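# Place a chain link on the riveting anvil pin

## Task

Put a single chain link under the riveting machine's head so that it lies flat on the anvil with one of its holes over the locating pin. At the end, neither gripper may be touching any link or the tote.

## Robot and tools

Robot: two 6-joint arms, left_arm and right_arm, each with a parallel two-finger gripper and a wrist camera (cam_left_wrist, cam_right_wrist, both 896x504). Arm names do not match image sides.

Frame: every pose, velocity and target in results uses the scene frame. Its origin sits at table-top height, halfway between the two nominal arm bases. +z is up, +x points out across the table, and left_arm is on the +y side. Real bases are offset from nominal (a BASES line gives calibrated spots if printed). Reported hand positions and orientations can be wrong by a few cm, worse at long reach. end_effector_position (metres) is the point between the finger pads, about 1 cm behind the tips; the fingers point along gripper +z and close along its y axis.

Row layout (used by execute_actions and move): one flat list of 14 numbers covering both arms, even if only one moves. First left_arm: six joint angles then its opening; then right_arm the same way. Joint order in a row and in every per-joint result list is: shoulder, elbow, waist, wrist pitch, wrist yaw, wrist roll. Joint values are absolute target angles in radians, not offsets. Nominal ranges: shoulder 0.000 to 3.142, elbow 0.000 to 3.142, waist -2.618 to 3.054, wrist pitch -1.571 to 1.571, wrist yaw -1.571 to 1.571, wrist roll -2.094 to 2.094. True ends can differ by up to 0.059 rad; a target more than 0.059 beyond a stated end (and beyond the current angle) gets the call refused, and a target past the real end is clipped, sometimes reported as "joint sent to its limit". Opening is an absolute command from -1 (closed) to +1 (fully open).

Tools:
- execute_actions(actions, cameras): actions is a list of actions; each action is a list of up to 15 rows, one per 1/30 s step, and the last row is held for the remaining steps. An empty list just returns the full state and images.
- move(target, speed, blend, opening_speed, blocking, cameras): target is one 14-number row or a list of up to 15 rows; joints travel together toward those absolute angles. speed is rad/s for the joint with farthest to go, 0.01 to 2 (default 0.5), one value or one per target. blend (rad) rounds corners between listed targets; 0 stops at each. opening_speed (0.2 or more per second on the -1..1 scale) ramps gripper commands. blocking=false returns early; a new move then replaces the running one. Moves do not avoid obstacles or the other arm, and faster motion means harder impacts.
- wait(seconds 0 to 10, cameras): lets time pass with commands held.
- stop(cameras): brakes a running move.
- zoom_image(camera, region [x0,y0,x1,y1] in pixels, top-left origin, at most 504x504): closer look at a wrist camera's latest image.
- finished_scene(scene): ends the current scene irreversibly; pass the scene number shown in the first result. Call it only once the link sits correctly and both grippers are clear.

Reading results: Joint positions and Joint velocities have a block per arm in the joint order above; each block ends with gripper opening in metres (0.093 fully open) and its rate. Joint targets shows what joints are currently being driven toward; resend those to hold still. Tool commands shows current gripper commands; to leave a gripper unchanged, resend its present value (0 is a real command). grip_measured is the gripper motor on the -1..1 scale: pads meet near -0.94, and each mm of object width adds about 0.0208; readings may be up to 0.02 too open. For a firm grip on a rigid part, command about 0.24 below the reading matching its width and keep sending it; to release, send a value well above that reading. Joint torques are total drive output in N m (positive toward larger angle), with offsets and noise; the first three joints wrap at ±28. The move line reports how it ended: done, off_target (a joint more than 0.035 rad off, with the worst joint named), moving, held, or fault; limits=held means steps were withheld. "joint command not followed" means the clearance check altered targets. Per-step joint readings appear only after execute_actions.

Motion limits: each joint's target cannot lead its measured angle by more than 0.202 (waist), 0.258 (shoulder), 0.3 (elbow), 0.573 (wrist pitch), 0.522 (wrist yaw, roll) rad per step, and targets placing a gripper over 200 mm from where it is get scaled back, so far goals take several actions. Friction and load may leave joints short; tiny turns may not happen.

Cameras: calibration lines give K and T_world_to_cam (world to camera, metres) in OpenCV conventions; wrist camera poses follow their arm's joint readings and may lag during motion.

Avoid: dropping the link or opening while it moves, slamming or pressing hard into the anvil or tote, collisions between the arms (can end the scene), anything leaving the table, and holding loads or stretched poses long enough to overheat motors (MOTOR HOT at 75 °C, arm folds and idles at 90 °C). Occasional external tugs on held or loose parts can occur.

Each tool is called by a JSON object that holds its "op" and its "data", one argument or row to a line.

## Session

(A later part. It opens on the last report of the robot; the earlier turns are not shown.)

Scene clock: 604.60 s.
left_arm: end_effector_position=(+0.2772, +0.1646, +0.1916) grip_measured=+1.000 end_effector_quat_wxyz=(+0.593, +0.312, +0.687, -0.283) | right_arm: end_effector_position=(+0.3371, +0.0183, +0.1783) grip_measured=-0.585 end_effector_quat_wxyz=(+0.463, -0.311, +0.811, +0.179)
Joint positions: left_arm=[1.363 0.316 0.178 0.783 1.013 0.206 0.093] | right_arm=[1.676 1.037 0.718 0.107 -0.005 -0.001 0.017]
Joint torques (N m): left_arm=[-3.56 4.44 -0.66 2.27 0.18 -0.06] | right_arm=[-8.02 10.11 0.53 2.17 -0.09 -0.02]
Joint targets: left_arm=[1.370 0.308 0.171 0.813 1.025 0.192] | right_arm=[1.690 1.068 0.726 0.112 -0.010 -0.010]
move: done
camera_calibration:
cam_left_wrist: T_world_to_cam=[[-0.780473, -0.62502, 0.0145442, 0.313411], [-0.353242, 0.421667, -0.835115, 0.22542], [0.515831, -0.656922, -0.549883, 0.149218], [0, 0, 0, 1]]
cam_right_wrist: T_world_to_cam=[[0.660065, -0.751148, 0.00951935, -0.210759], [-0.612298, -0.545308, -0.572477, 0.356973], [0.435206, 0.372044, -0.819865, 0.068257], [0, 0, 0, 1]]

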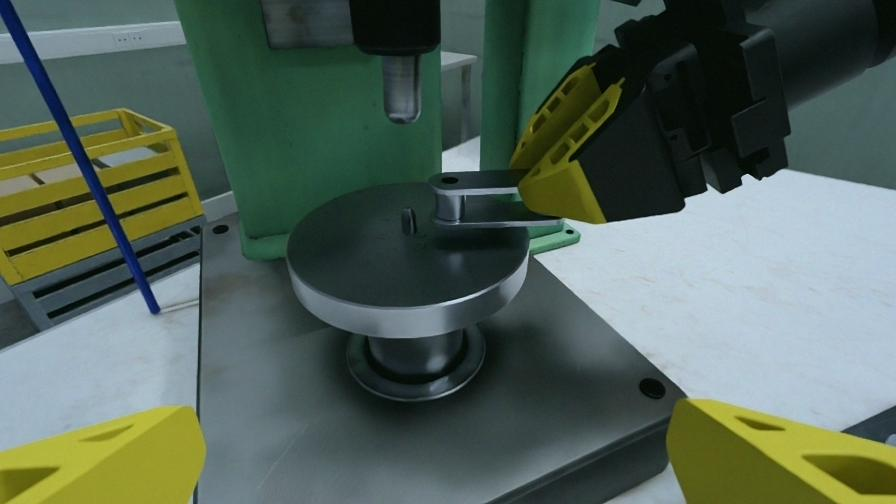

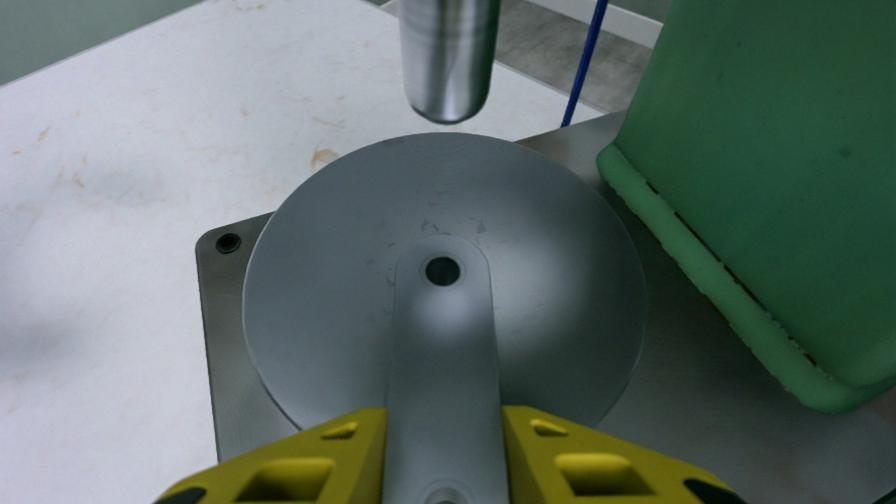

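{"op": "zoom_image", "data": {
  "camera": "cam_right_wrist",
  "region": [225, 240, 305, 360]
}}

{"op": "zoom_image", "data": {
  "camera": "cam_right_wrist",
  "region": [585, 240, 665, 360]
}}

{"op": "zoom_image", "data": {
  "camera": "cam_right_wrist",
  "region": [383, 200, 503, 320]
}}

Scaled by 4.200 from the camera's 896x504 image, which has a finer 1280x720 frame.

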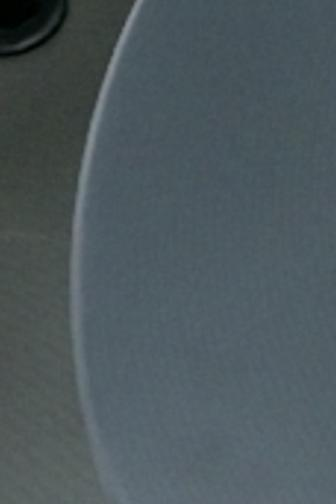

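Scaled by 4.200 from the camera's 896x504 image, which has a finer 1280x720 frame.

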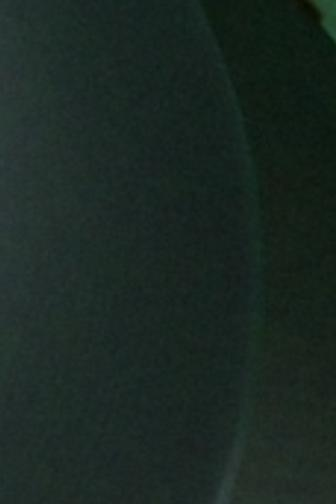

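Scaled by 4.200 from the camera's 896x504 image, which has a finer 1280x720 frame.

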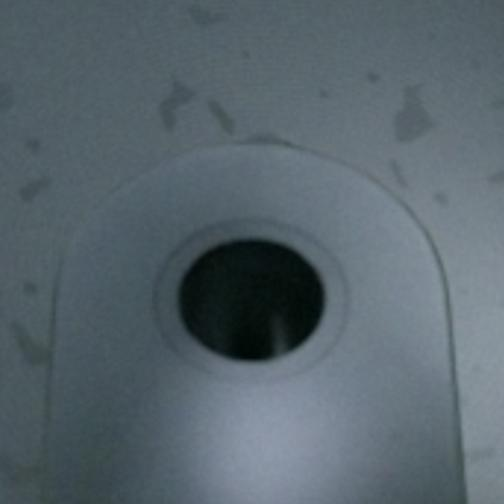

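{"op": "move", "data": {
  "target": [1.370, 0.308, 0.171, 0.813, 1.025, 0.192, 1.0, 1.635, 1.089, 0.711, 0.089, -0.010, -0.010, -0.85],
  "speed": 0.15
}}

{"op": "zoom_image", "data": {
  "camera": "cam_left_wrist",
  "region": [380, 140, 580, 260]
}}

{"op": "zoom_image", "data": {
  "camera": "cam_right_wrist",
  "region": [383, 200, 503, 320]
}}

Scene clock: 688.13 s.
left_arm: end_effector_position=(+0.2772, +0.1646, +0.1917) grip_measured=+1.000 end_effector_quat_wxyz=(+0.593, +0.312, +0.687, -0.282) | right_arm: end_effector_position=(+0.3384, +0.0194, +0.1872) grip_measured=-0.585 end_effector_quat_wxyz=(+0.466, -0.310, +0.809, +0.180)
Joint positions: left_arm=[1.363 0.316 0.178 0.783 1.013 0.206 0.093] | right_arm=[1.668 1.059 0.718 0.086 -0.005 -0.001 0.017]
Joint torques (N m): left_arm=[-3.55 4.41 -0.69 2.27 0.17 -0.07] | right_arm=[-12.38 10.1 -0.85 2.14 -0.08 -0.02]
Joint targets: left_arm=[1.370 0.308 0.171 0.813 1.025 0.192] | right_arm=[1.635 1.089 0.711 0.089 -0.010 -0.010]
move: done
camera_calibration:
cam_left_wrist: T_world_to_cam=[[-0.780479, -0.625021, 0.0142128, 0.31349], [-0.352928, 0.421717, -0.835223, 0.2254], [0.516038, -0.65689, -0.549728, 0.149152], [0, 0, 0, 1]]
cam_right_wrist: T_world_to_cam=[[0.660006, -0.751201, 0.00945937, -0.210799], [-0.60869, -0.542092, -0.579338, 0.363509], [0.440327, 0.376609, -0.815032, 0.0718567], [0, 0, 0, 1]]

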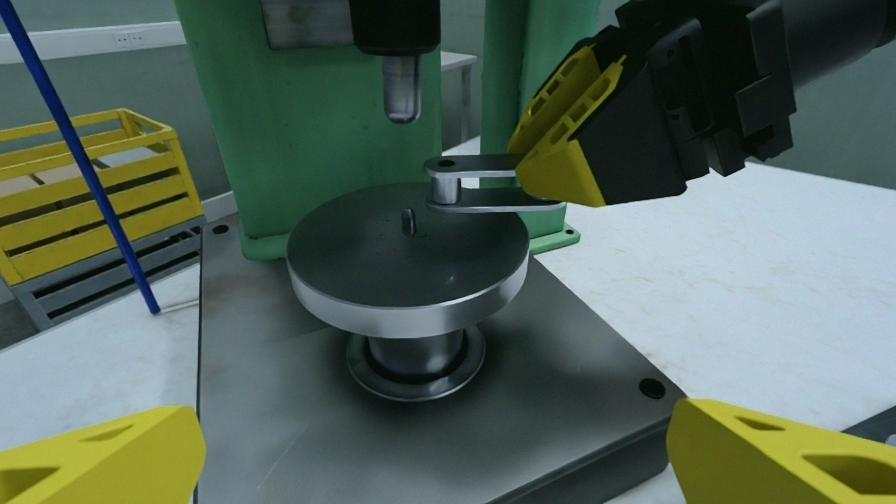

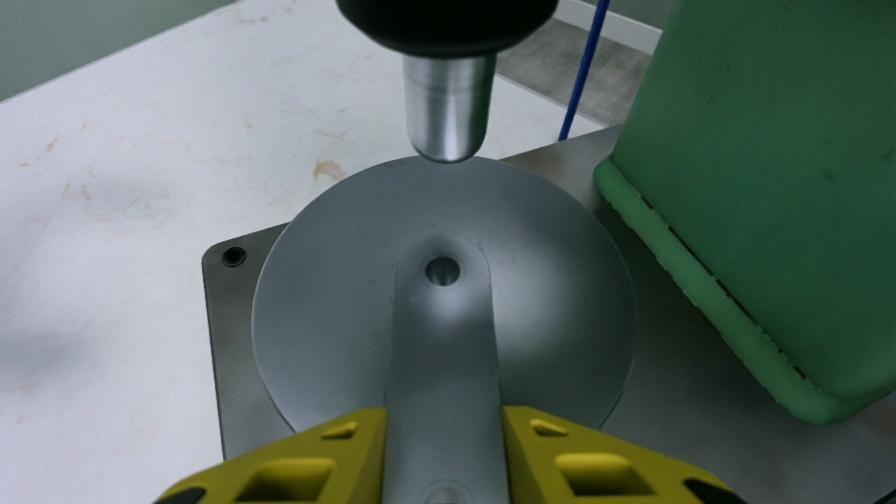

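Scaled by 2.520 from the camera's 896x504 image, which has a finer 1280x720 frame.

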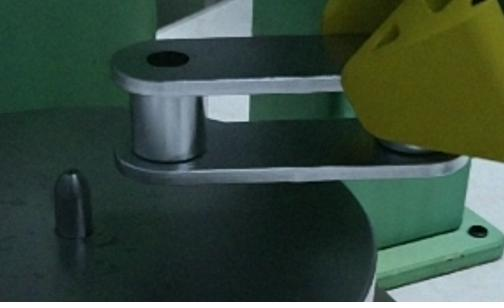

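Scaled by 4.200 from the camera's 896x504 image, which has a finer 1280x720 frame.

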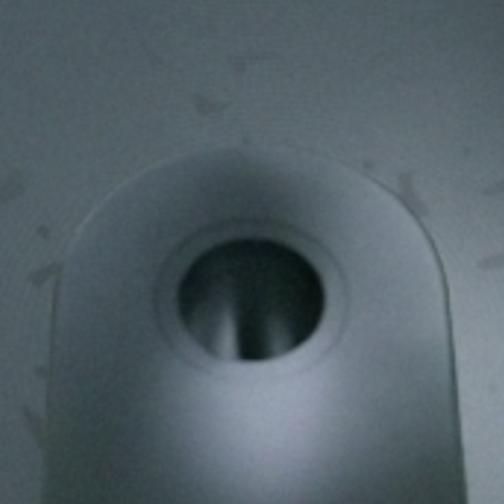

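{"op": "move", "data": {
  "target": [
    [1.370, 0.308, 0.171, 0.813, 1.025, 0.192, 1.0, 1.645, 1.089, 0.736, 0.089, -0.010, -0.010, -0.85],
    [1.370, 0.308, 0.171, 0.813, 1.025, 0.192, 1.0, 1.645, 1.089, 0.710, 0.089, -0.010, -0.010, -0.85]
  ],
  "speed": 0.1,
  "cameras": ["cam_right_wrist"]
}}

Scene clock: 698.73 s.
left_arm: end_effector_position=(+0.2772, +0.1646, +0.1917) grip_measured=+1.000 end_effector_quat_wxyz=(+0.593, +0.312, +0.687, -0.282) | right_arm: end_effector_position=(+0.3384, +0.0194, +0.1870) grip_measured=-0.585 end_effector_quat_wxyz=(+0.466, -0.310, +0.809, +0.180)
Joint positions: left_arm=[1.363 0.316 0.178 0.783 1.013 0.206 0.093] | right_arm=[1.668 1.059 0.717 0.085 -0.006 -0.001 0.017]
Joint torques (N m): left_arm=[-3.54 4.42 -0.66 2.27 0.17 -0.06] | right_arm=[-11.49 10.09 -0.99 2.16 -0.08 -0.03]
Joint targets: left_arm=[1.370 0.308 0.171 0.813 1.025 0.192] | right_arm=[1.645 1.089 0.710 0.089 -0.010 -0.010]
move: done
camera_calibration:
cam_right_wrist: T_world_to_cam=[[0.660472, -0.750798, 0.00889138, -0.210852], [-0.608911, -0.542508, -0.578716, 0.363307], [0.439322, 0.376812, -0.815481, 0.0722006], [0, 0, 0, 1]]
Images, in order: cam_right_wrist.

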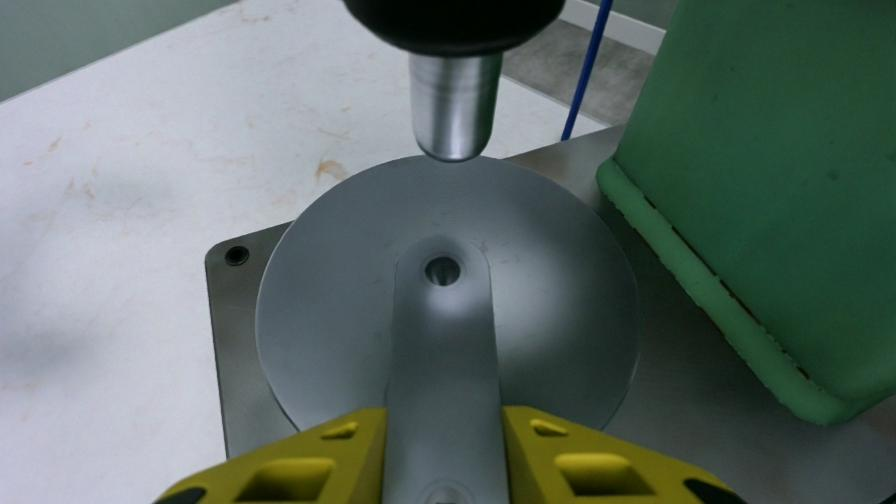

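{"op": "zoom_image", "data": {
  "camera": "cam_right_wrist",
  "region": [235, 250, 315, 370]
}}

{"op": "zoom_image", "data": {
  "camera": "cam_right_wrist",
  "region": [575, 250, 655, 370]
}}

Scaled by 4.200 from the camera's 896x504 image, which has a finer 1280x720 frame.

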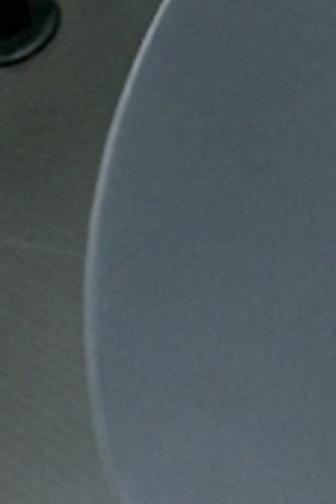

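Scaled by 4.200 from the camera's 896x504 image, which has a finer 1280x720 frame.

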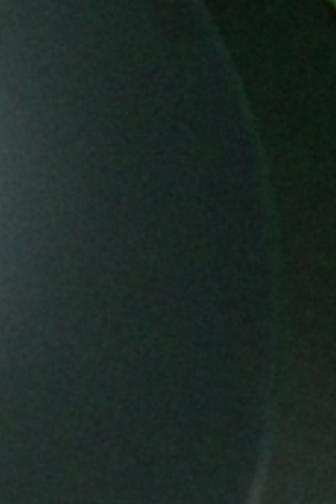

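{"op": "move", "data": {
  "target": [1.370, 0.308, 0.171, 0.813, 1.025, 0.192, 1.0, 1.645, 1.089, 0.706, 0.089, -0.010, -0.010, -0.85],
  "speed": 0.1,
  "cameras": ["cam_right_wrist"]
}}

{"op": "zoom_image", "data": {
  "camera": "cam_right_wrist",
  "region": [235, 250, 315, 370]
}}

{"op": "zoom_image", "data": {
  "camera": "cam_right_wrist",
  "region": [575, 250, 655, 370]
}}

Scene clock: 721.47 s.
left_arm: end_effector_position=(+0.2772, +0.1646, +0.1917) grip_measured=+1.000 end_effector_quat_wxyz=(+0.593, +0.312, +0.687, -0.282) | right_arm: end_effector_position=(+0.3396, +0.0180, +0.1870) grip_measured=-0.585 end_effector_quat_wxyz=(+0.466, -0.309, +0.810, +0.179)
Joint positions: left_arm=[1.363 0.316 0.178 0.783 1.013 0.206 0.093] | right_arm=[1.668 1.059 0.713 0.085 -0.006 -0.001 0.017]
Joint torques (N m): left_arm=[-3.58 4.41 -0.66 2.26 0.18 -0.07] | right_arm=[-11.48 10.13 -0.95 2.18 -0.07 -0.02]
Joint targets: left_arm=[1.370 0.308 0.171 0.813 1.025 0.192] | right_arm=[1.645 1.089 0.706 0.089 -0.010 -0.010]
move: done
camera_calibration:
cam_right_wrist: T_world_to_cam=[[0.657603, -0.753312, 0.00889138, -0.211704], [-0.610976, -0.540182, -0.578716, 0.363967], [0.440757, 0.375133, -0.815481, 0.0717231], [0, 0, 0, 1]]
Images, in order: cam_right_wrist.

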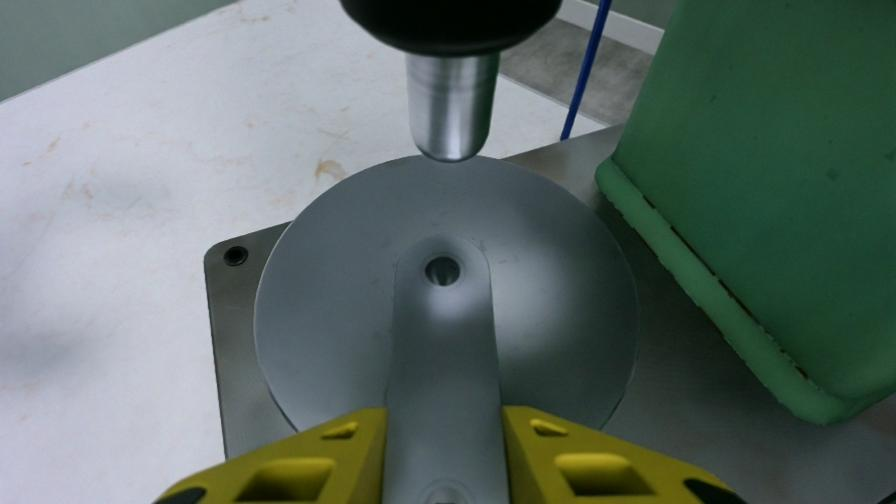

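Scaled by 4.200 from the camera's 896x504 image, which has a finer 1280x720 frame.

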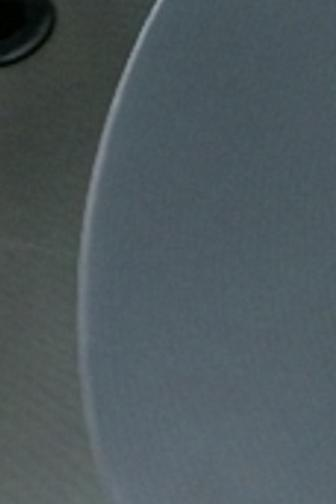

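Scaled by 4.200 from the camera's 896x504 image, which has a finer 1280x720 frame.

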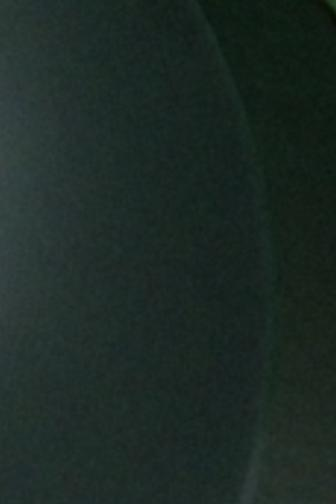

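{"op": "execute_actions", "data": {
  "actions": [],
  "cameras": ["cam_right_wrist"]
}}

{"op": "zoom_image", "data": {
  "camera": "cam_right_wrist",
  "region": [235, 250, 315, 370]
}}

{"op": "zoom_image", "data": {
  "camera": "cam_right_wrist",
  "region": [575, 250, 655, 370]
}}

Scene clock: 727.33 s.
left_arm: end_effector_position=(+0.2772, +0.1646, +0.1917) grip_measured=+1.000 end_effector_quat_wxyz=(+0.593, +0.312, +0.687, -0.282) | right_arm: end_effector_position=(+0.3396, +0.0179, +0.1870) grip_measured=-0.585 end_effector_quat_wxyz=(+0.466, -0.309, +0.810, +0.179)
Joint names: [shoulder, elbow, waist, wrist pitch, wrist yaw, wrist roll]
Joint positions: left_arm=[1.363 0.316 0.178 0.783 1.013 0.206 0.093] | right_arm=[1.668 1.059 0.713 0.084 -0.006 -0.001 0.017]
Joint velocities: within noise
Joint torques (N m): left_arm=[-3.56 4.44 -0.66 2.26 0.17 -0.06] | right_arm=[-11.47 10.14 -0.98 2.17 -0.08 -0.02]
Heat: left arm: 40 °C; right arm: 51 °C.
Joint targets: left_arm=[1.370 0.308 0.171 0.813 1.025 0.192] | right_arm=[1.645 1.089 0.706 0.089 -0.010 -0.010]
Tool commands: left_gripper/opening=+1.0 right_gripper/opening=-0.85
camera_calibration:
cam_right_wrist: T_world_to_cam=[[0.657606, -0.75331, 0.00889374, -0.211705], [-0.611141, -0.540328, -0.578405, 0.363883], [0.440524, 0.374927, -0.815701, 0.0718088], [0, 0, 0, 1]] pos_world=[0.329969, 0.0102139, 0.270929]
Images, in order (width x height): cam_right_wrist 896x504.

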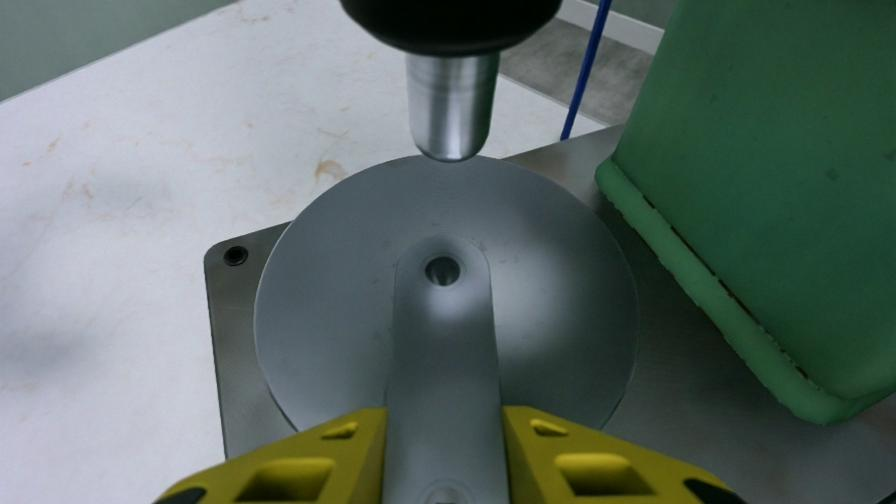

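Scaled by 4.200 from the camera's 896x504 image, which has a finer 1280x720 frame.

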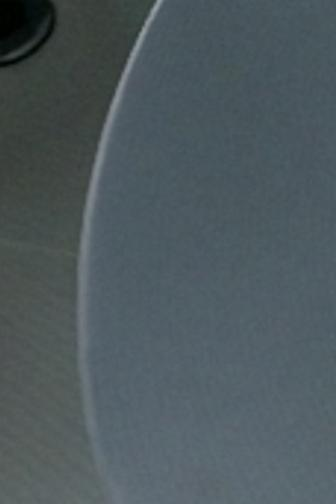

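Scaled by 4.200 from the camera's 896x504 image, which has a finer 1280x720 frame.

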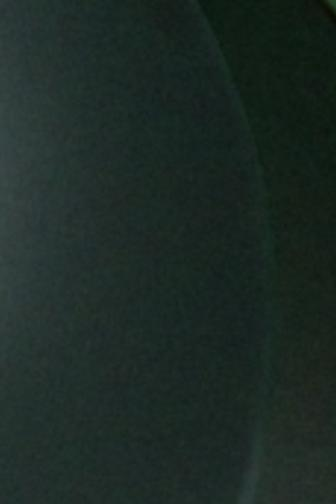

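{"op": "zoom_image", "data": {
  "camera": "cam_right_wrist",
  "region": [393, 190, 493, 290]
}}

Scaled by 5.040 from the camera's 896x504 image, which has a finer 1280x720 frame.

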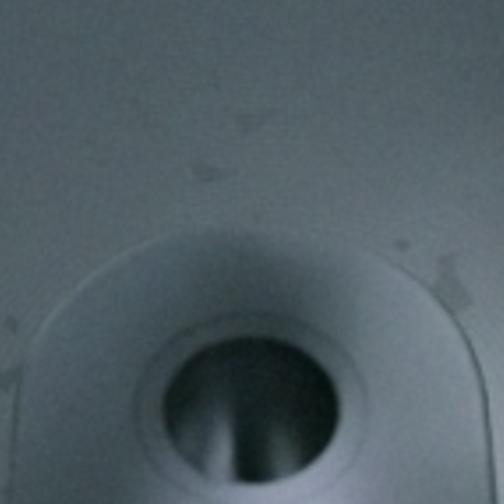

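{"op": "move", "data": {
  "target": [1.370, 0.308, 0.171, 0.813, 1.025, 0.192, 1.0, 1.645, 1.089, 0.703, 0.089, -0.010, -0.010, -0.85],
  "speed": 0.1,
  "cameras": ["cam_right_wrist"]
}}

{"op": "zoom_image", "data": {
  "camera": "cam_right_wrist",
  "region": [393, 190, 493, 290]
}}

Scene clock: 754.47 s.
left_arm: end_effector_position=(+0.2772, +0.1646, +0.1917) grip_measured=+1.000 end_effector_quat_wxyz=(+0.593, +0.312, +0.687, -0.282) | right_arm: end_effector_position=(+0.3407, +0.0167, +0.1870) grip_measured=-0.585 end_effector_quat_wxyz=(+0.466, -0.307, +0.810, +0.178)
Joint positions: left_arm=[1.363 0.316 0.178 0.783 1.013 0.206 0.093] | right_arm=[1.668 1.059 0.71 0.084 -0.006 -0.001 0.017]
Joint torques (N m): left_arm=[-3.54 4.44 -0.66 2.27 0.17 -0.06] | right_arm=[-11.49 10.11 -0.94 2.17 -0.08 -0.02]
Joint targets: left_arm=[1.370 0.308 0.171 0.813 1.025 0.192] | right_arm=[1.645 1.089 0.703 0.089 -0.010 -0.010]
move: done
camera_calibration:
cam_right_wrist: T_world_to_cam=[[0.655016, -0.755563, 0.00889374, -0.212469], [-0.612993, -0.538226, -0.578405, 0.364479], [0.441808, 0.373412, -0.815701, 0.0713777], [0, 0, 0, 1]]
Images, in order: cam_right_wrist.

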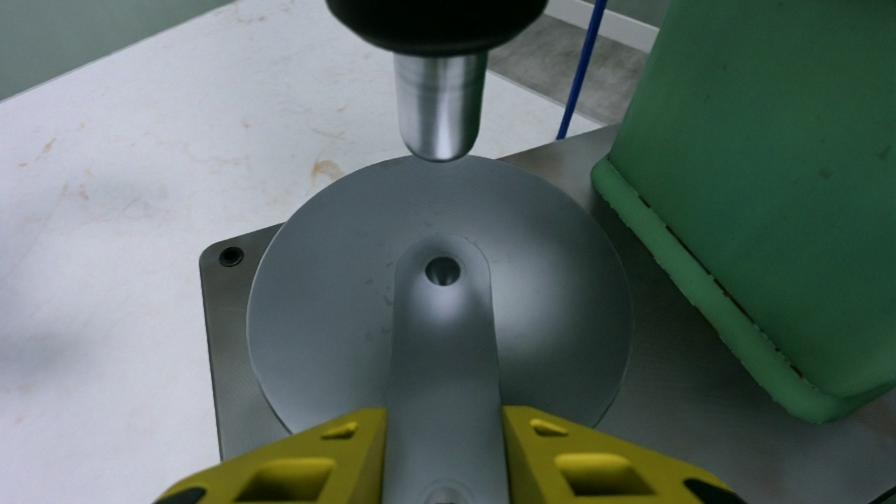

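Scaled by 5.040 from the camera's 896x504 image, which has a finer 1280x720 frame.

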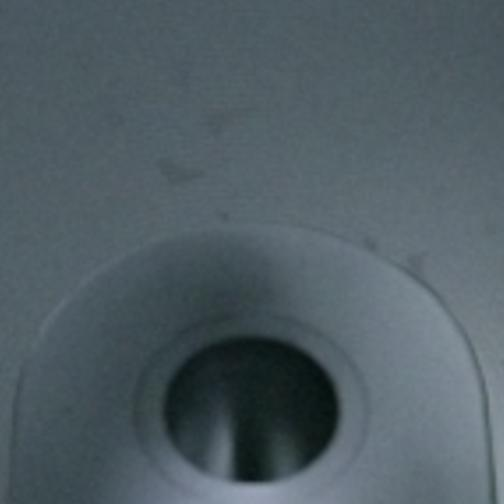

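{"op": "move", "data": {
  "target": [1.370, 0.308, 0.171, 0.813, 1.025, 0.192, 1.0, 1.748, 1.176, 0.706, 0.077, -0.010, -0.010, -0.85],
  "speed": 0.1
}}

{"op": "zoom_image", "data": {
  "camera": "cam_left_wrist",
  "region": [350, 140, 550, 260]
}}

{"op": "zoom_image", "data": {
  "camera": "cam_right_wrist",
  "region": [393, 190, 493, 290]
}}

Scene clock: 761.77 s.
left_arm: end_effector_position=(+0.2772, +0.1646, +0.1917) grip_measured=+1.000 end_effector_quat_wxyz=(+0.593, +0.312, +0.687, -0.282) | right_arm: end_effector_position=(+0.3557, +0.0298, +0.1921) grip_measured=-0.585 end_effector_quat_wxyz=(+0.471, -0.306, +0.808, +0.180)
Joint positions: left_arm=[1.363 0.316 0.178 0.783 1.013 0.206 0.093] | right_arm=[1.732 1.144 0.71 0.073 -0.006 -0.001 0.017]
Joint torques (N m): left_arm=[-3.56 4.42 -0.66 2.26 0.17 -0.06] | right_arm=[-8.58 10.25 -0.61 2.17 -0.07 -0.02]
Joint targets: left_arm=[1.370 0.308 0.171 0.813 1.025 0.192] | right_arm=[1.748 1.176 0.706 0.077 -0.010 -0.010]
move: done
camera_calibration:
cam_left_wrist: T_world_to_cam=[[-0.780484, -0.625022, 0.0138813, 0.313568], [-0.352613, 0.421767, -0.83533, 0.22538], [0.516245, -0.656857, -0.549573, 0.149085], [0, 0, 0, 1]]
cam_right_wrist: T_world_to_cam=[[0.654947, -0.755623, 0.00882957, -0.212353], [-0.608483, -0.534268, -0.586776, 0.383592], [0.448099, 0.378935, -0.809701, 0.0604636], [0, 0, 0, 1]]

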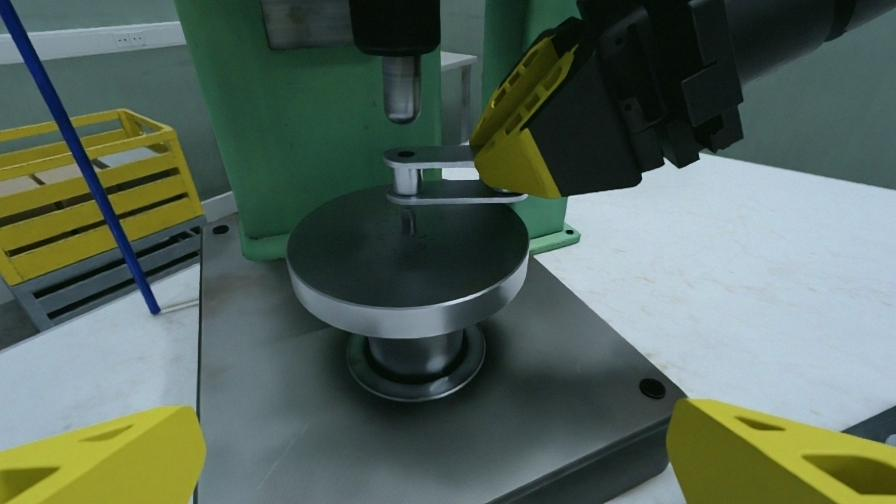

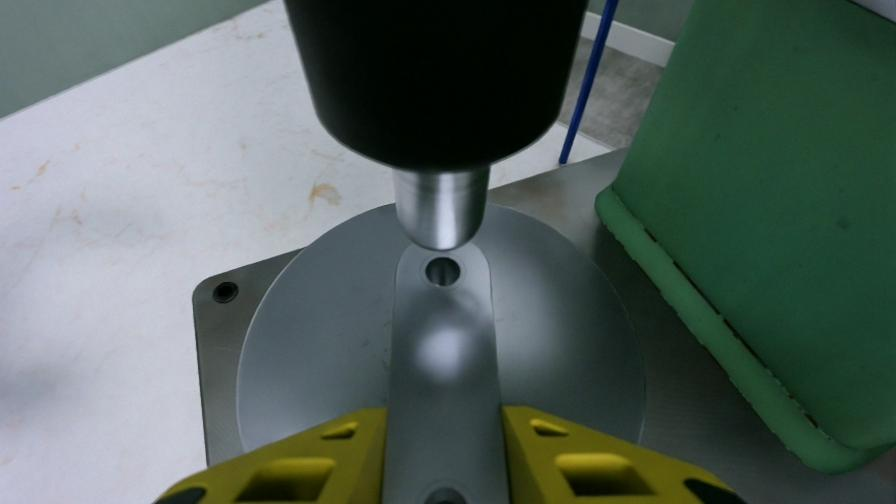

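Scaled by 2.520 from the camera's 896x504 image, which has a finer 1280x720 frame.

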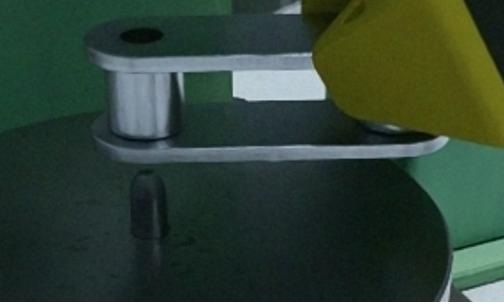

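Scaled by 5.040 from the camera's 896x504 image, which has a finer 1280x720 frame.

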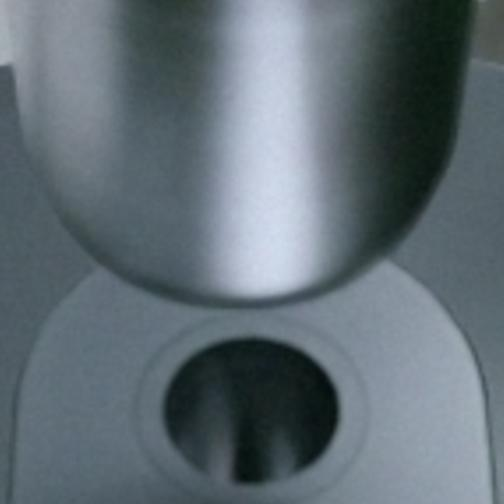

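{"op": "move", "data": {
  "target": [1.370, 0.308, 0.171, 0.813, 1.025, 0.192, 1.0, 1.7606, 1.107, 0.707, 0.125, -0.010, -0.010, -0.85],
  "speed": 0.06
}}

{"op": "zoom_image", "data": {
  "camera": "cam_left_wrist",
  "region": [350, 140, 550, 260]
}}

{"op": "zoom_image", "data": {
  "camera": "cam_right_wrist",
  "region": [393, 190, 493, 290]
}}

Scene clock: 782.07 s.
left_arm: end_effector_position=(+0.2772, +0.1646, +0.1917) grip_measured=+1.000 end_effector_quat_wxyz=(+0.593, +0.312, +0.687, -0.282) | right_arm: end_effector_position=(+0.3552, +0.0294, +0.1821) grip_measured=-0.585 end_effector_quat_wxyz=(+0.469, -0.307, +0.808, +0.180)
Joint positions: left_arm=[1.363 0.316 0.178 0.783 1.013 0.206 0.093] | right_arm=[1.744 1.118 0.71 0.108 -0.006 -0.001 0.017]
Joint torques (N m): left_arm=[-3.55 4.4 -0.69 2.26 0.17 -0.06] | right_arm=[-8.54 6.54 -0.53 2.35 -0.08 -0.02]
Joint targets: left_arm=[1.370 0.308 0.171 0.813 1.025 0.192] | right_arm=[1.761 1.107 0.707 0.125 -0.010 -0.010]
move: done
camera_calibration:
cam_left_wrist: T_world_to_cam=[[-0.780484, -0.625022, 0.0138813, 0.313568], [-0.352613, 0.421767, -0.83533, 0.22538], [0.516245, -0.656857, -0.549573, 0.149085], [0, 0, 0, 1]]
cam_right_wrist: T_world_to_cam=[[0.654965, -0.755608, 0.0088463, -0.212279], [-0.609658, -0.5353, -0.584612, 0.37726], [0.446473, 0.377507, -0.811265, 0.0536762], [0, 0, 0, 1]]

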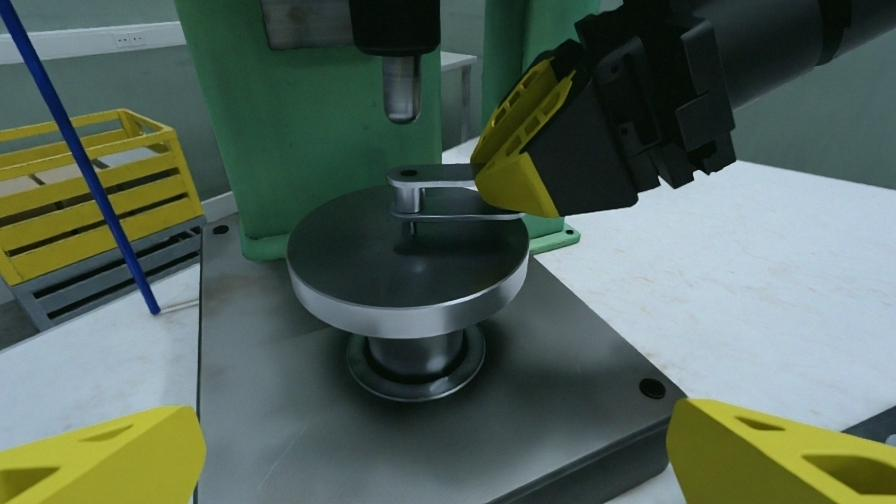

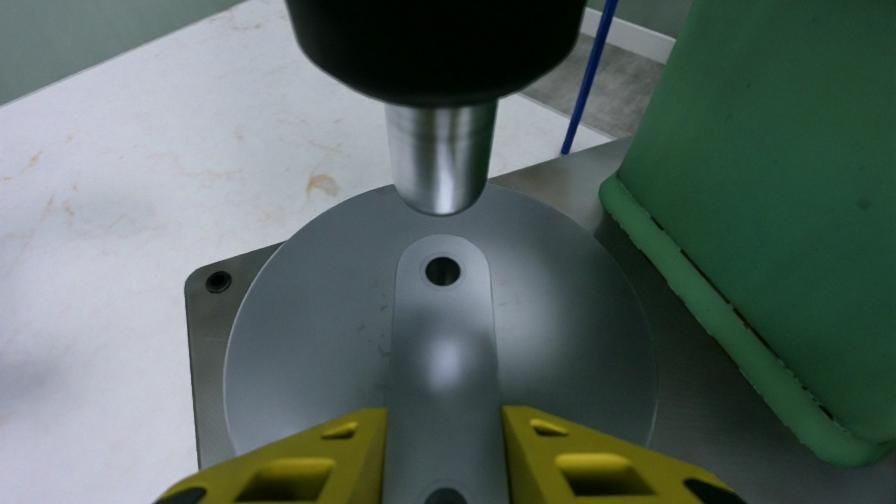

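Scaled by 2.520 from the camera's 896x504 image, which has a finer 1280x720 frame.

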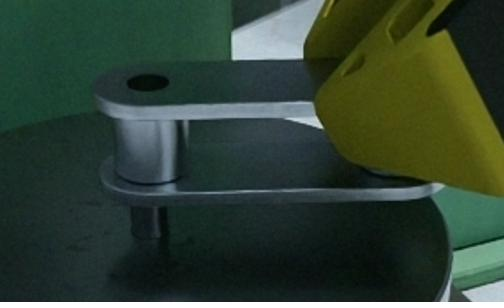

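Scaled by 5.040 from the camera's 896x504 image, which has a finer 1280x720 frame.

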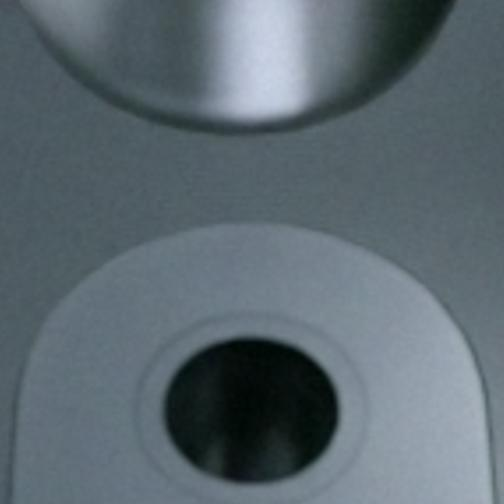

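{"op": "move", "data": {
  "target": [1.370, 0.308, 0.171, 0.813, 1.025, 0.192, 1.0, 1.7706, 1.1016, 0.707, 0.1405, -0.010, -0.010, -0.85],
  "speed": 0.05
}}

{"op": "zoom_image", "data": {
  "camera": "cam_left_wrist",
  "region": [350, 140, 550, 260]
}}

{"op": "zoom_image", "data": {
  "camera": "cam_right_wrist",
  "region": [380, 60, 520, 200]
}}

Scene clock: 810.30 s.
left_arm: end_effector_position=(+0.2772, +0.1646, +0.1917) grip_measured=+1.000 end_effector_quat_wxyz=(+0.593, +0.312, +0.687, -0.282) | right_arm: end_effector_position=(+0.3560, +0.0301, +0.1779) grip_measured=-0.585 end_effector_quat_wxyz=(+0.469, -0.307, +0.808, +0.180)
Joint positions: left_arm=[1.363 0.316 0.178 0.783 1.013 0.206 0.093] | right_arm=[1.754 1.113 0.71 0.124 -0.006 -0.001 0.017]
Joint torques (N m): left_arm=[-3.55 4.44 -0.7 2.26 0.17 -0.06] | right_arm=[-8.58 6.46 -0.55 2.31 -0.08 -0.03]
Joint targets: left_arm=[1.370 0.308 0.171 0.813 1.025 0.192] | right_arm=[1.771 1.101 0.707 0.141 -0.010 -0.010]
move: done
camera_calibration:
cam_left_wrist: T_world_to_cam=[[-0.780484, -0.625022, 0.0138813, 0.313568], [-0.352613, 0.421767, -0.83533, 0.22538], [0.516245, -0.656857, -0.549573, 0.149085], [0, 0, 0, 1]]
cam_right_wrist: T_world_to_cam=[[0.654965, -0.755608, 0.0088463, -0.212234], [-0.609658, -0.5353, -0.584612, 0.37571], [0.446473, 0.377507, -0.811265, 0.0495983], [0, 0, 0, 1]]

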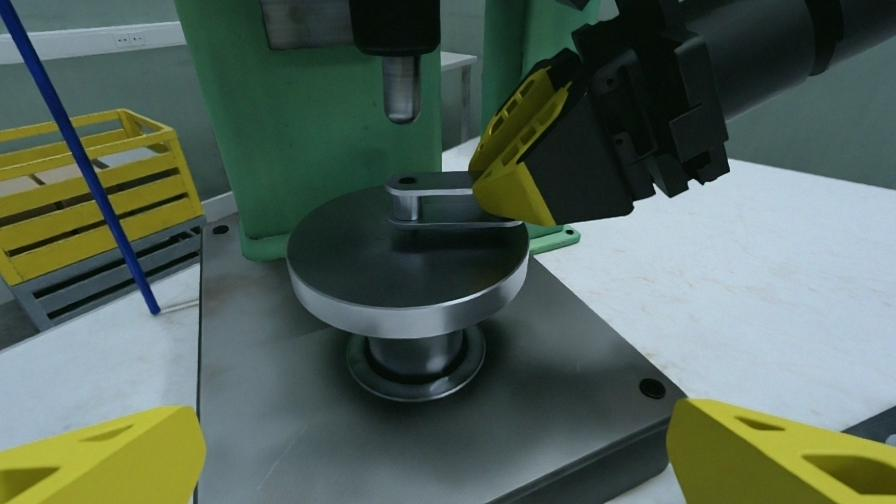

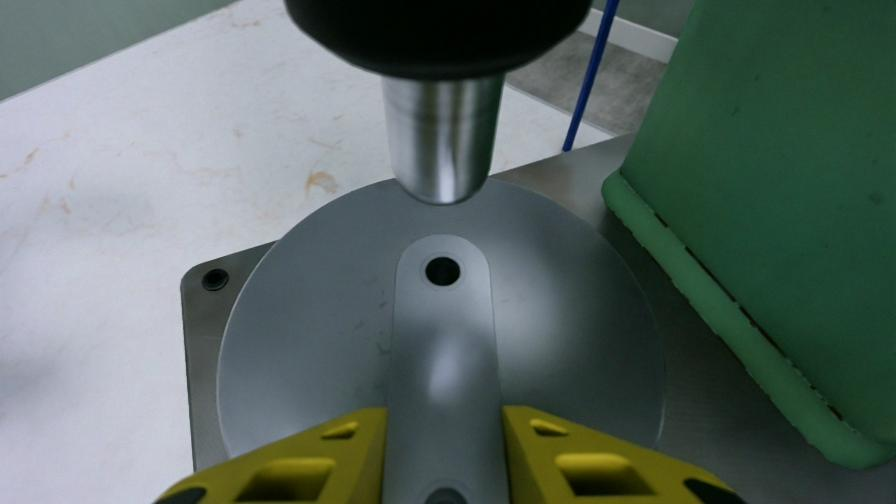

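Scaled by 2.520 from the camera's 896x504 image, which has a finer 1280x720 frame.

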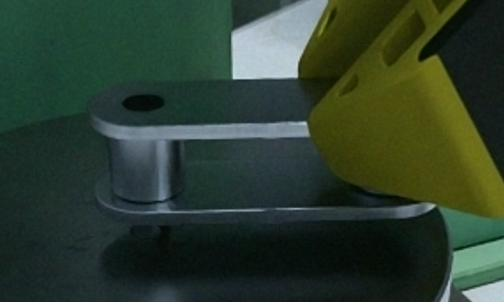

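Scaled by 3.600 from the camera's 896x504 image, which has a finer 1280x720 frame.

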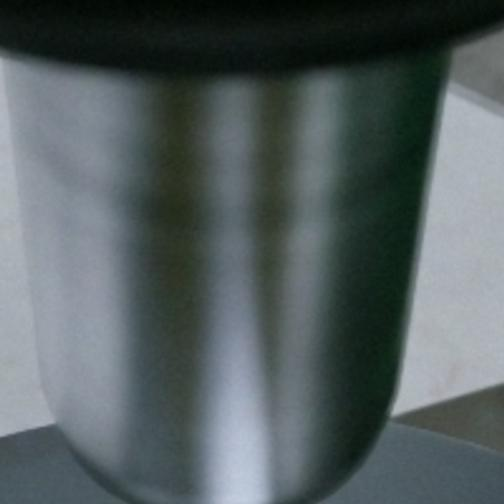

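{"op": "move", "data": {
  "target": [1.370, 0.308, 0.171, 0.813, 1.025, 0.192, 1.0, 1.7766, 1.0916, 0.707, 0.1565, -0.010, -0.010, -0.85],
  "speed": 0.04
}}

{"op": "zoom_image", "data": {
  "camera": "cam_left_wrist",
  "region": [350, 140, 550, 260]
}}

{"op": "zoom_image", "data": {
  "camera": "cam_right_wrist",
  "region": [370, 180, 520, 330]
}}

Scene clock: 815.43 s.
left_arm: end_effector_position=(+0.2772, +0.1646, +0.1917) grip_measured=+1.000 end_effector_quat_wxyz=(+0.593, +0.312, +0.687, -0.282) | right_arm: end_effector_position=(+0.3560, +0.0301, +0.1741) grip_measured=-0.585 end_effector_quat_wxyz=(+0.470, -0.306, +0.808, +0.180)
Joint positions: left_arm=[1.363 0.316 0.178 0.783 1.013 0.206 0.093] | right_arm=[1.76 1.103 0.71 0.14 -0.006 -0.001 0.017]
Joint torques (N m): left_arm=[-3.55 4.42 -0.65 2.27 0.17 -0.06] | right_arm=[-8.62 6.39 -0.53 2.27 -0.08 -0.02]
Joint targets: left_arm=[1.370 0.308 0.171 0.813 1.025 0.192] | right_arm=[1.777 1.091 0.707 0.156 -0.010 -0.010]
move: done
camera_calibration:
cam_left_wrist: T_world_to_cam=[[-0.780484, -0.625022, 0.0138813, 0.313568], [-0.352613, 0.421767, -0.83533, 0.22538], [0.516245, -0.656857, -0.549573, 0.149085], [0, 0, 0, 1]]
cam_right_wrist: T_world_to_cam=[[0.654962, -0.75561, 0.00884391, -0.212199], [-0.609491, -0.535152, -0.584921, 0.373434], [0.446705, 0.377711, -0.811042, 0.046396], [0, 0, 0, 1]]

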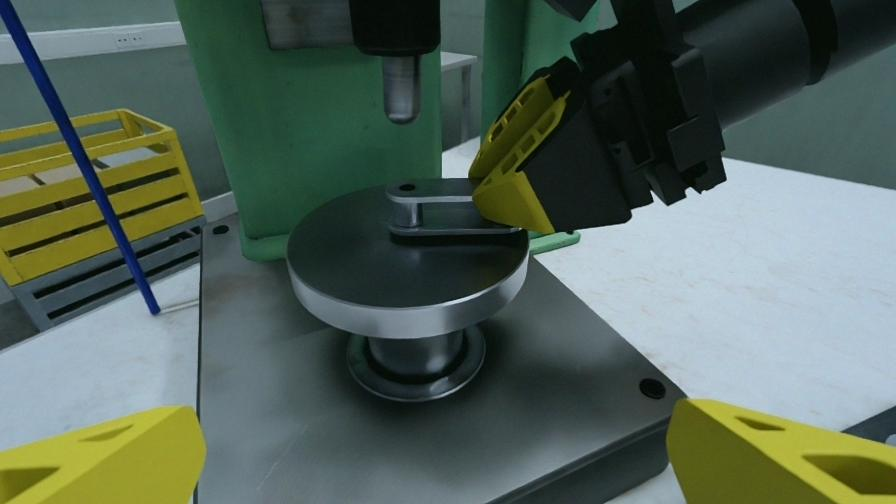

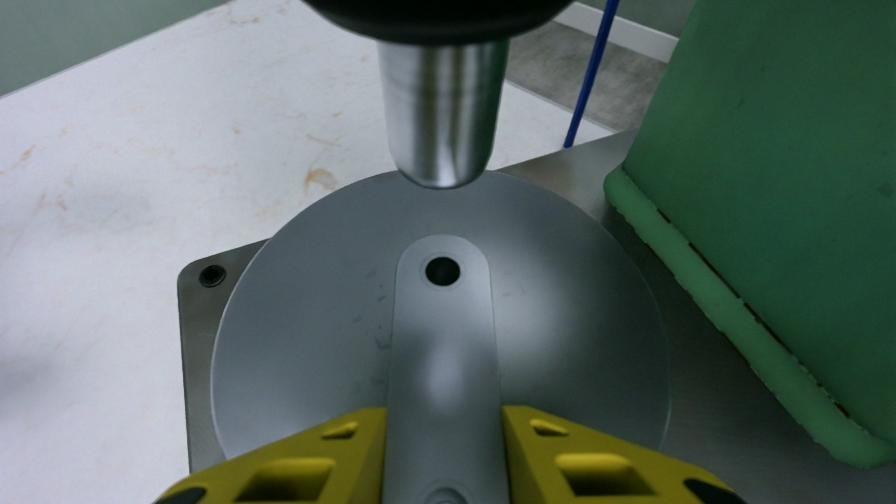

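Scaled by 2.520 from the camera's 896x504 image, which has a finer 1280x720 frame.

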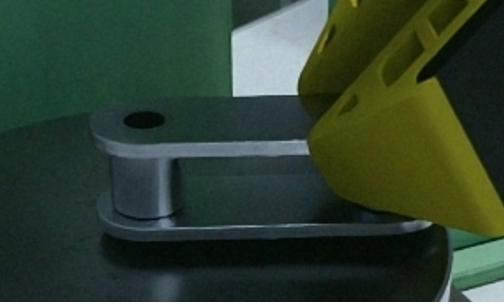

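Scaled by 3.360 from the camera's 896x504 image, which has a finer 1280x720 frame.

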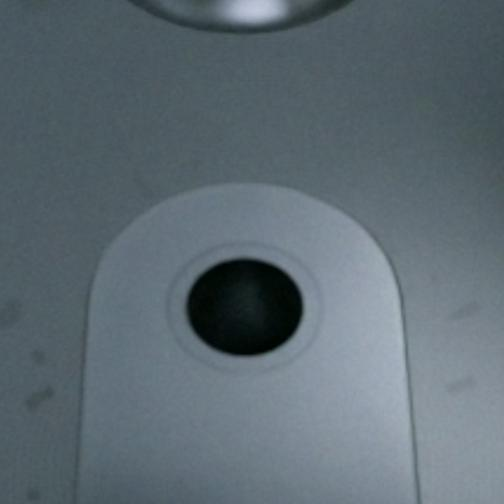

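{"op": "move", "data": {
  "target": [1.370, 0.308, 0.171, 0.813, 1.025, 0.192, 1.0, 1.7826, 1.0816, 0.707, 0.1725, -0.010, -0.010, -0.85],
  "speed": 0.04
}}

{"op": "zoom_image", "data": {
  "camera": "cam_left_wrist",
  "region": [350, 140, 550, 260]
}}

{"op": "zoom_image", "data": {
  "camera": "cam_right_wrist",
  "region": [370, 180, 520, 330]
}}

Scene clock: 821.53 s.
left_arm: end_effector_position=(+0.2772, +0.1646, +0.1917) grip_measured=+1.000 end_effector_quat_wxyz=(+0.593, +0.312, +0.687, -0.282) | right_arm: end_effector_position=(+0.3561, +0.0302, +0.1707) grip_measured=-0.585 end_effector_quat_wxyz=(+0.470, -0.306, +0.808, +0.180)
Joint positions: left_arm=[1.363 0.316 0.178 0.783 1.013 0.206 0.093] | right_arm=[1.766 1.093 0.71 0.157 -0.006 -0.001 0.017]
Joint torques (N m): left_arm=[-3.55 4.41 -0.65 2.26 0.17 -0.06] | right_arm=[-8.62 6.39 -0.54 2.29 -0.08 -0.02]
Joint targets: left_arm=[1.370 0.308 0.171 0.813 1.025 0.192] | right_arm=[1.783 1.082 0.707 0.173 -0.010 -0.010]
move: done
camera_calibration:
cam_left_wrist: T_world_to_cam=[[-0.780484, -0.625022, 0.0138813, 0.313568], [-0.352613, 0.421767, -0.83533, 0.22538], [0.516245, -0.656857, -0.549573, 0.149085], [0, 0, 0, 1]]
cam_right_wrist: T_world_to_cam=[[0.65495, -0.755621, 0.00883196, -0.212162], [-0.608651, -0.534415, -0.586467, 0.371493], [0.447867, 0.378731, -0.809925, 0.042936], [0, 0, 0, 1]]

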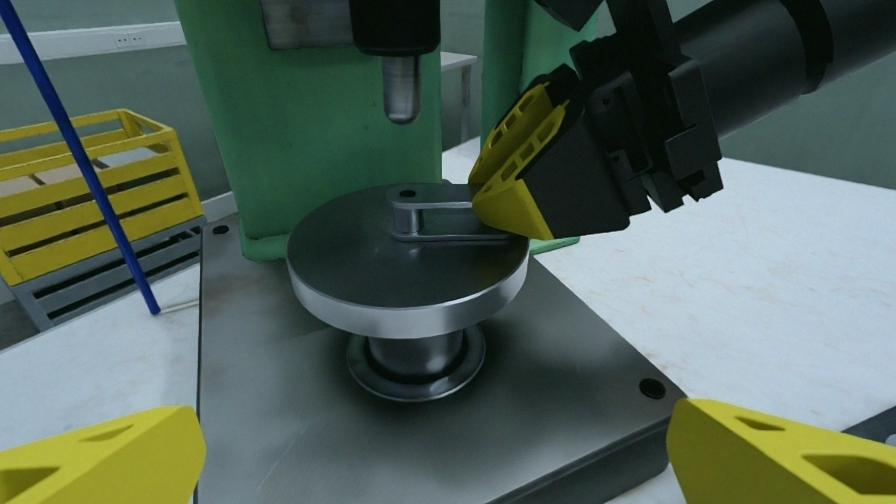

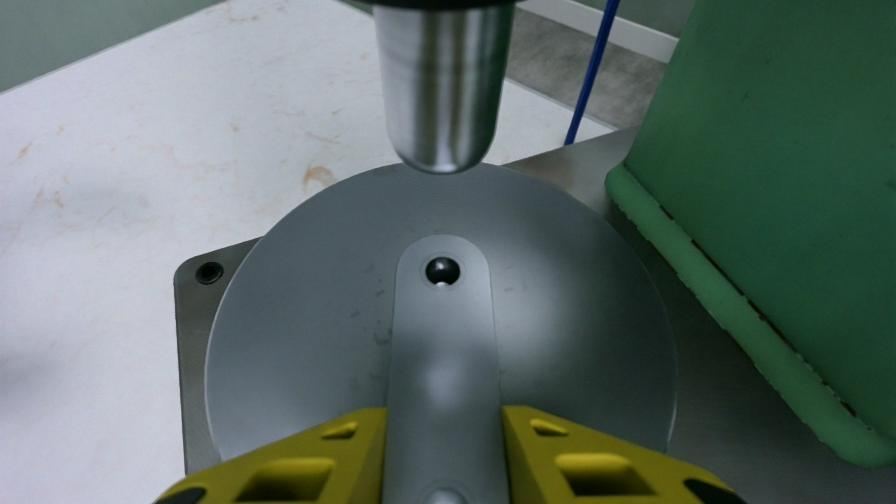

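Scaled by 2.520 from the camera's 896x504 image, which has a finer 1280x720 frame.

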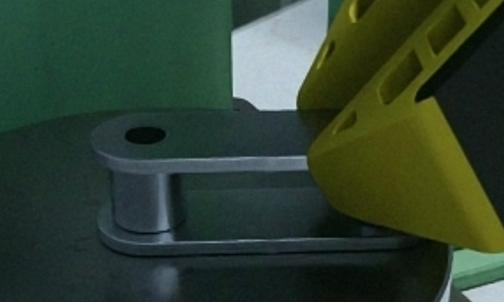

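Scaled by 3.360 from the camera's 896x504 image, which has a finer 1280x720 frame.

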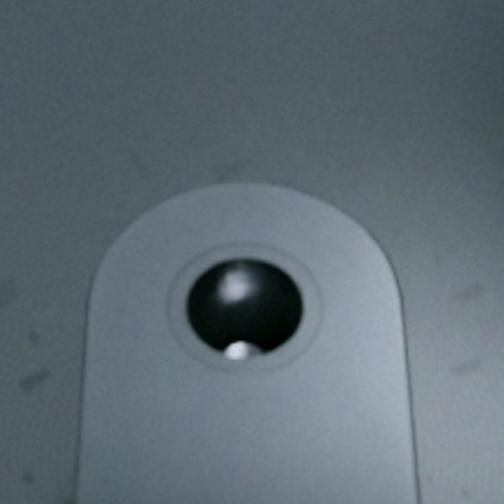

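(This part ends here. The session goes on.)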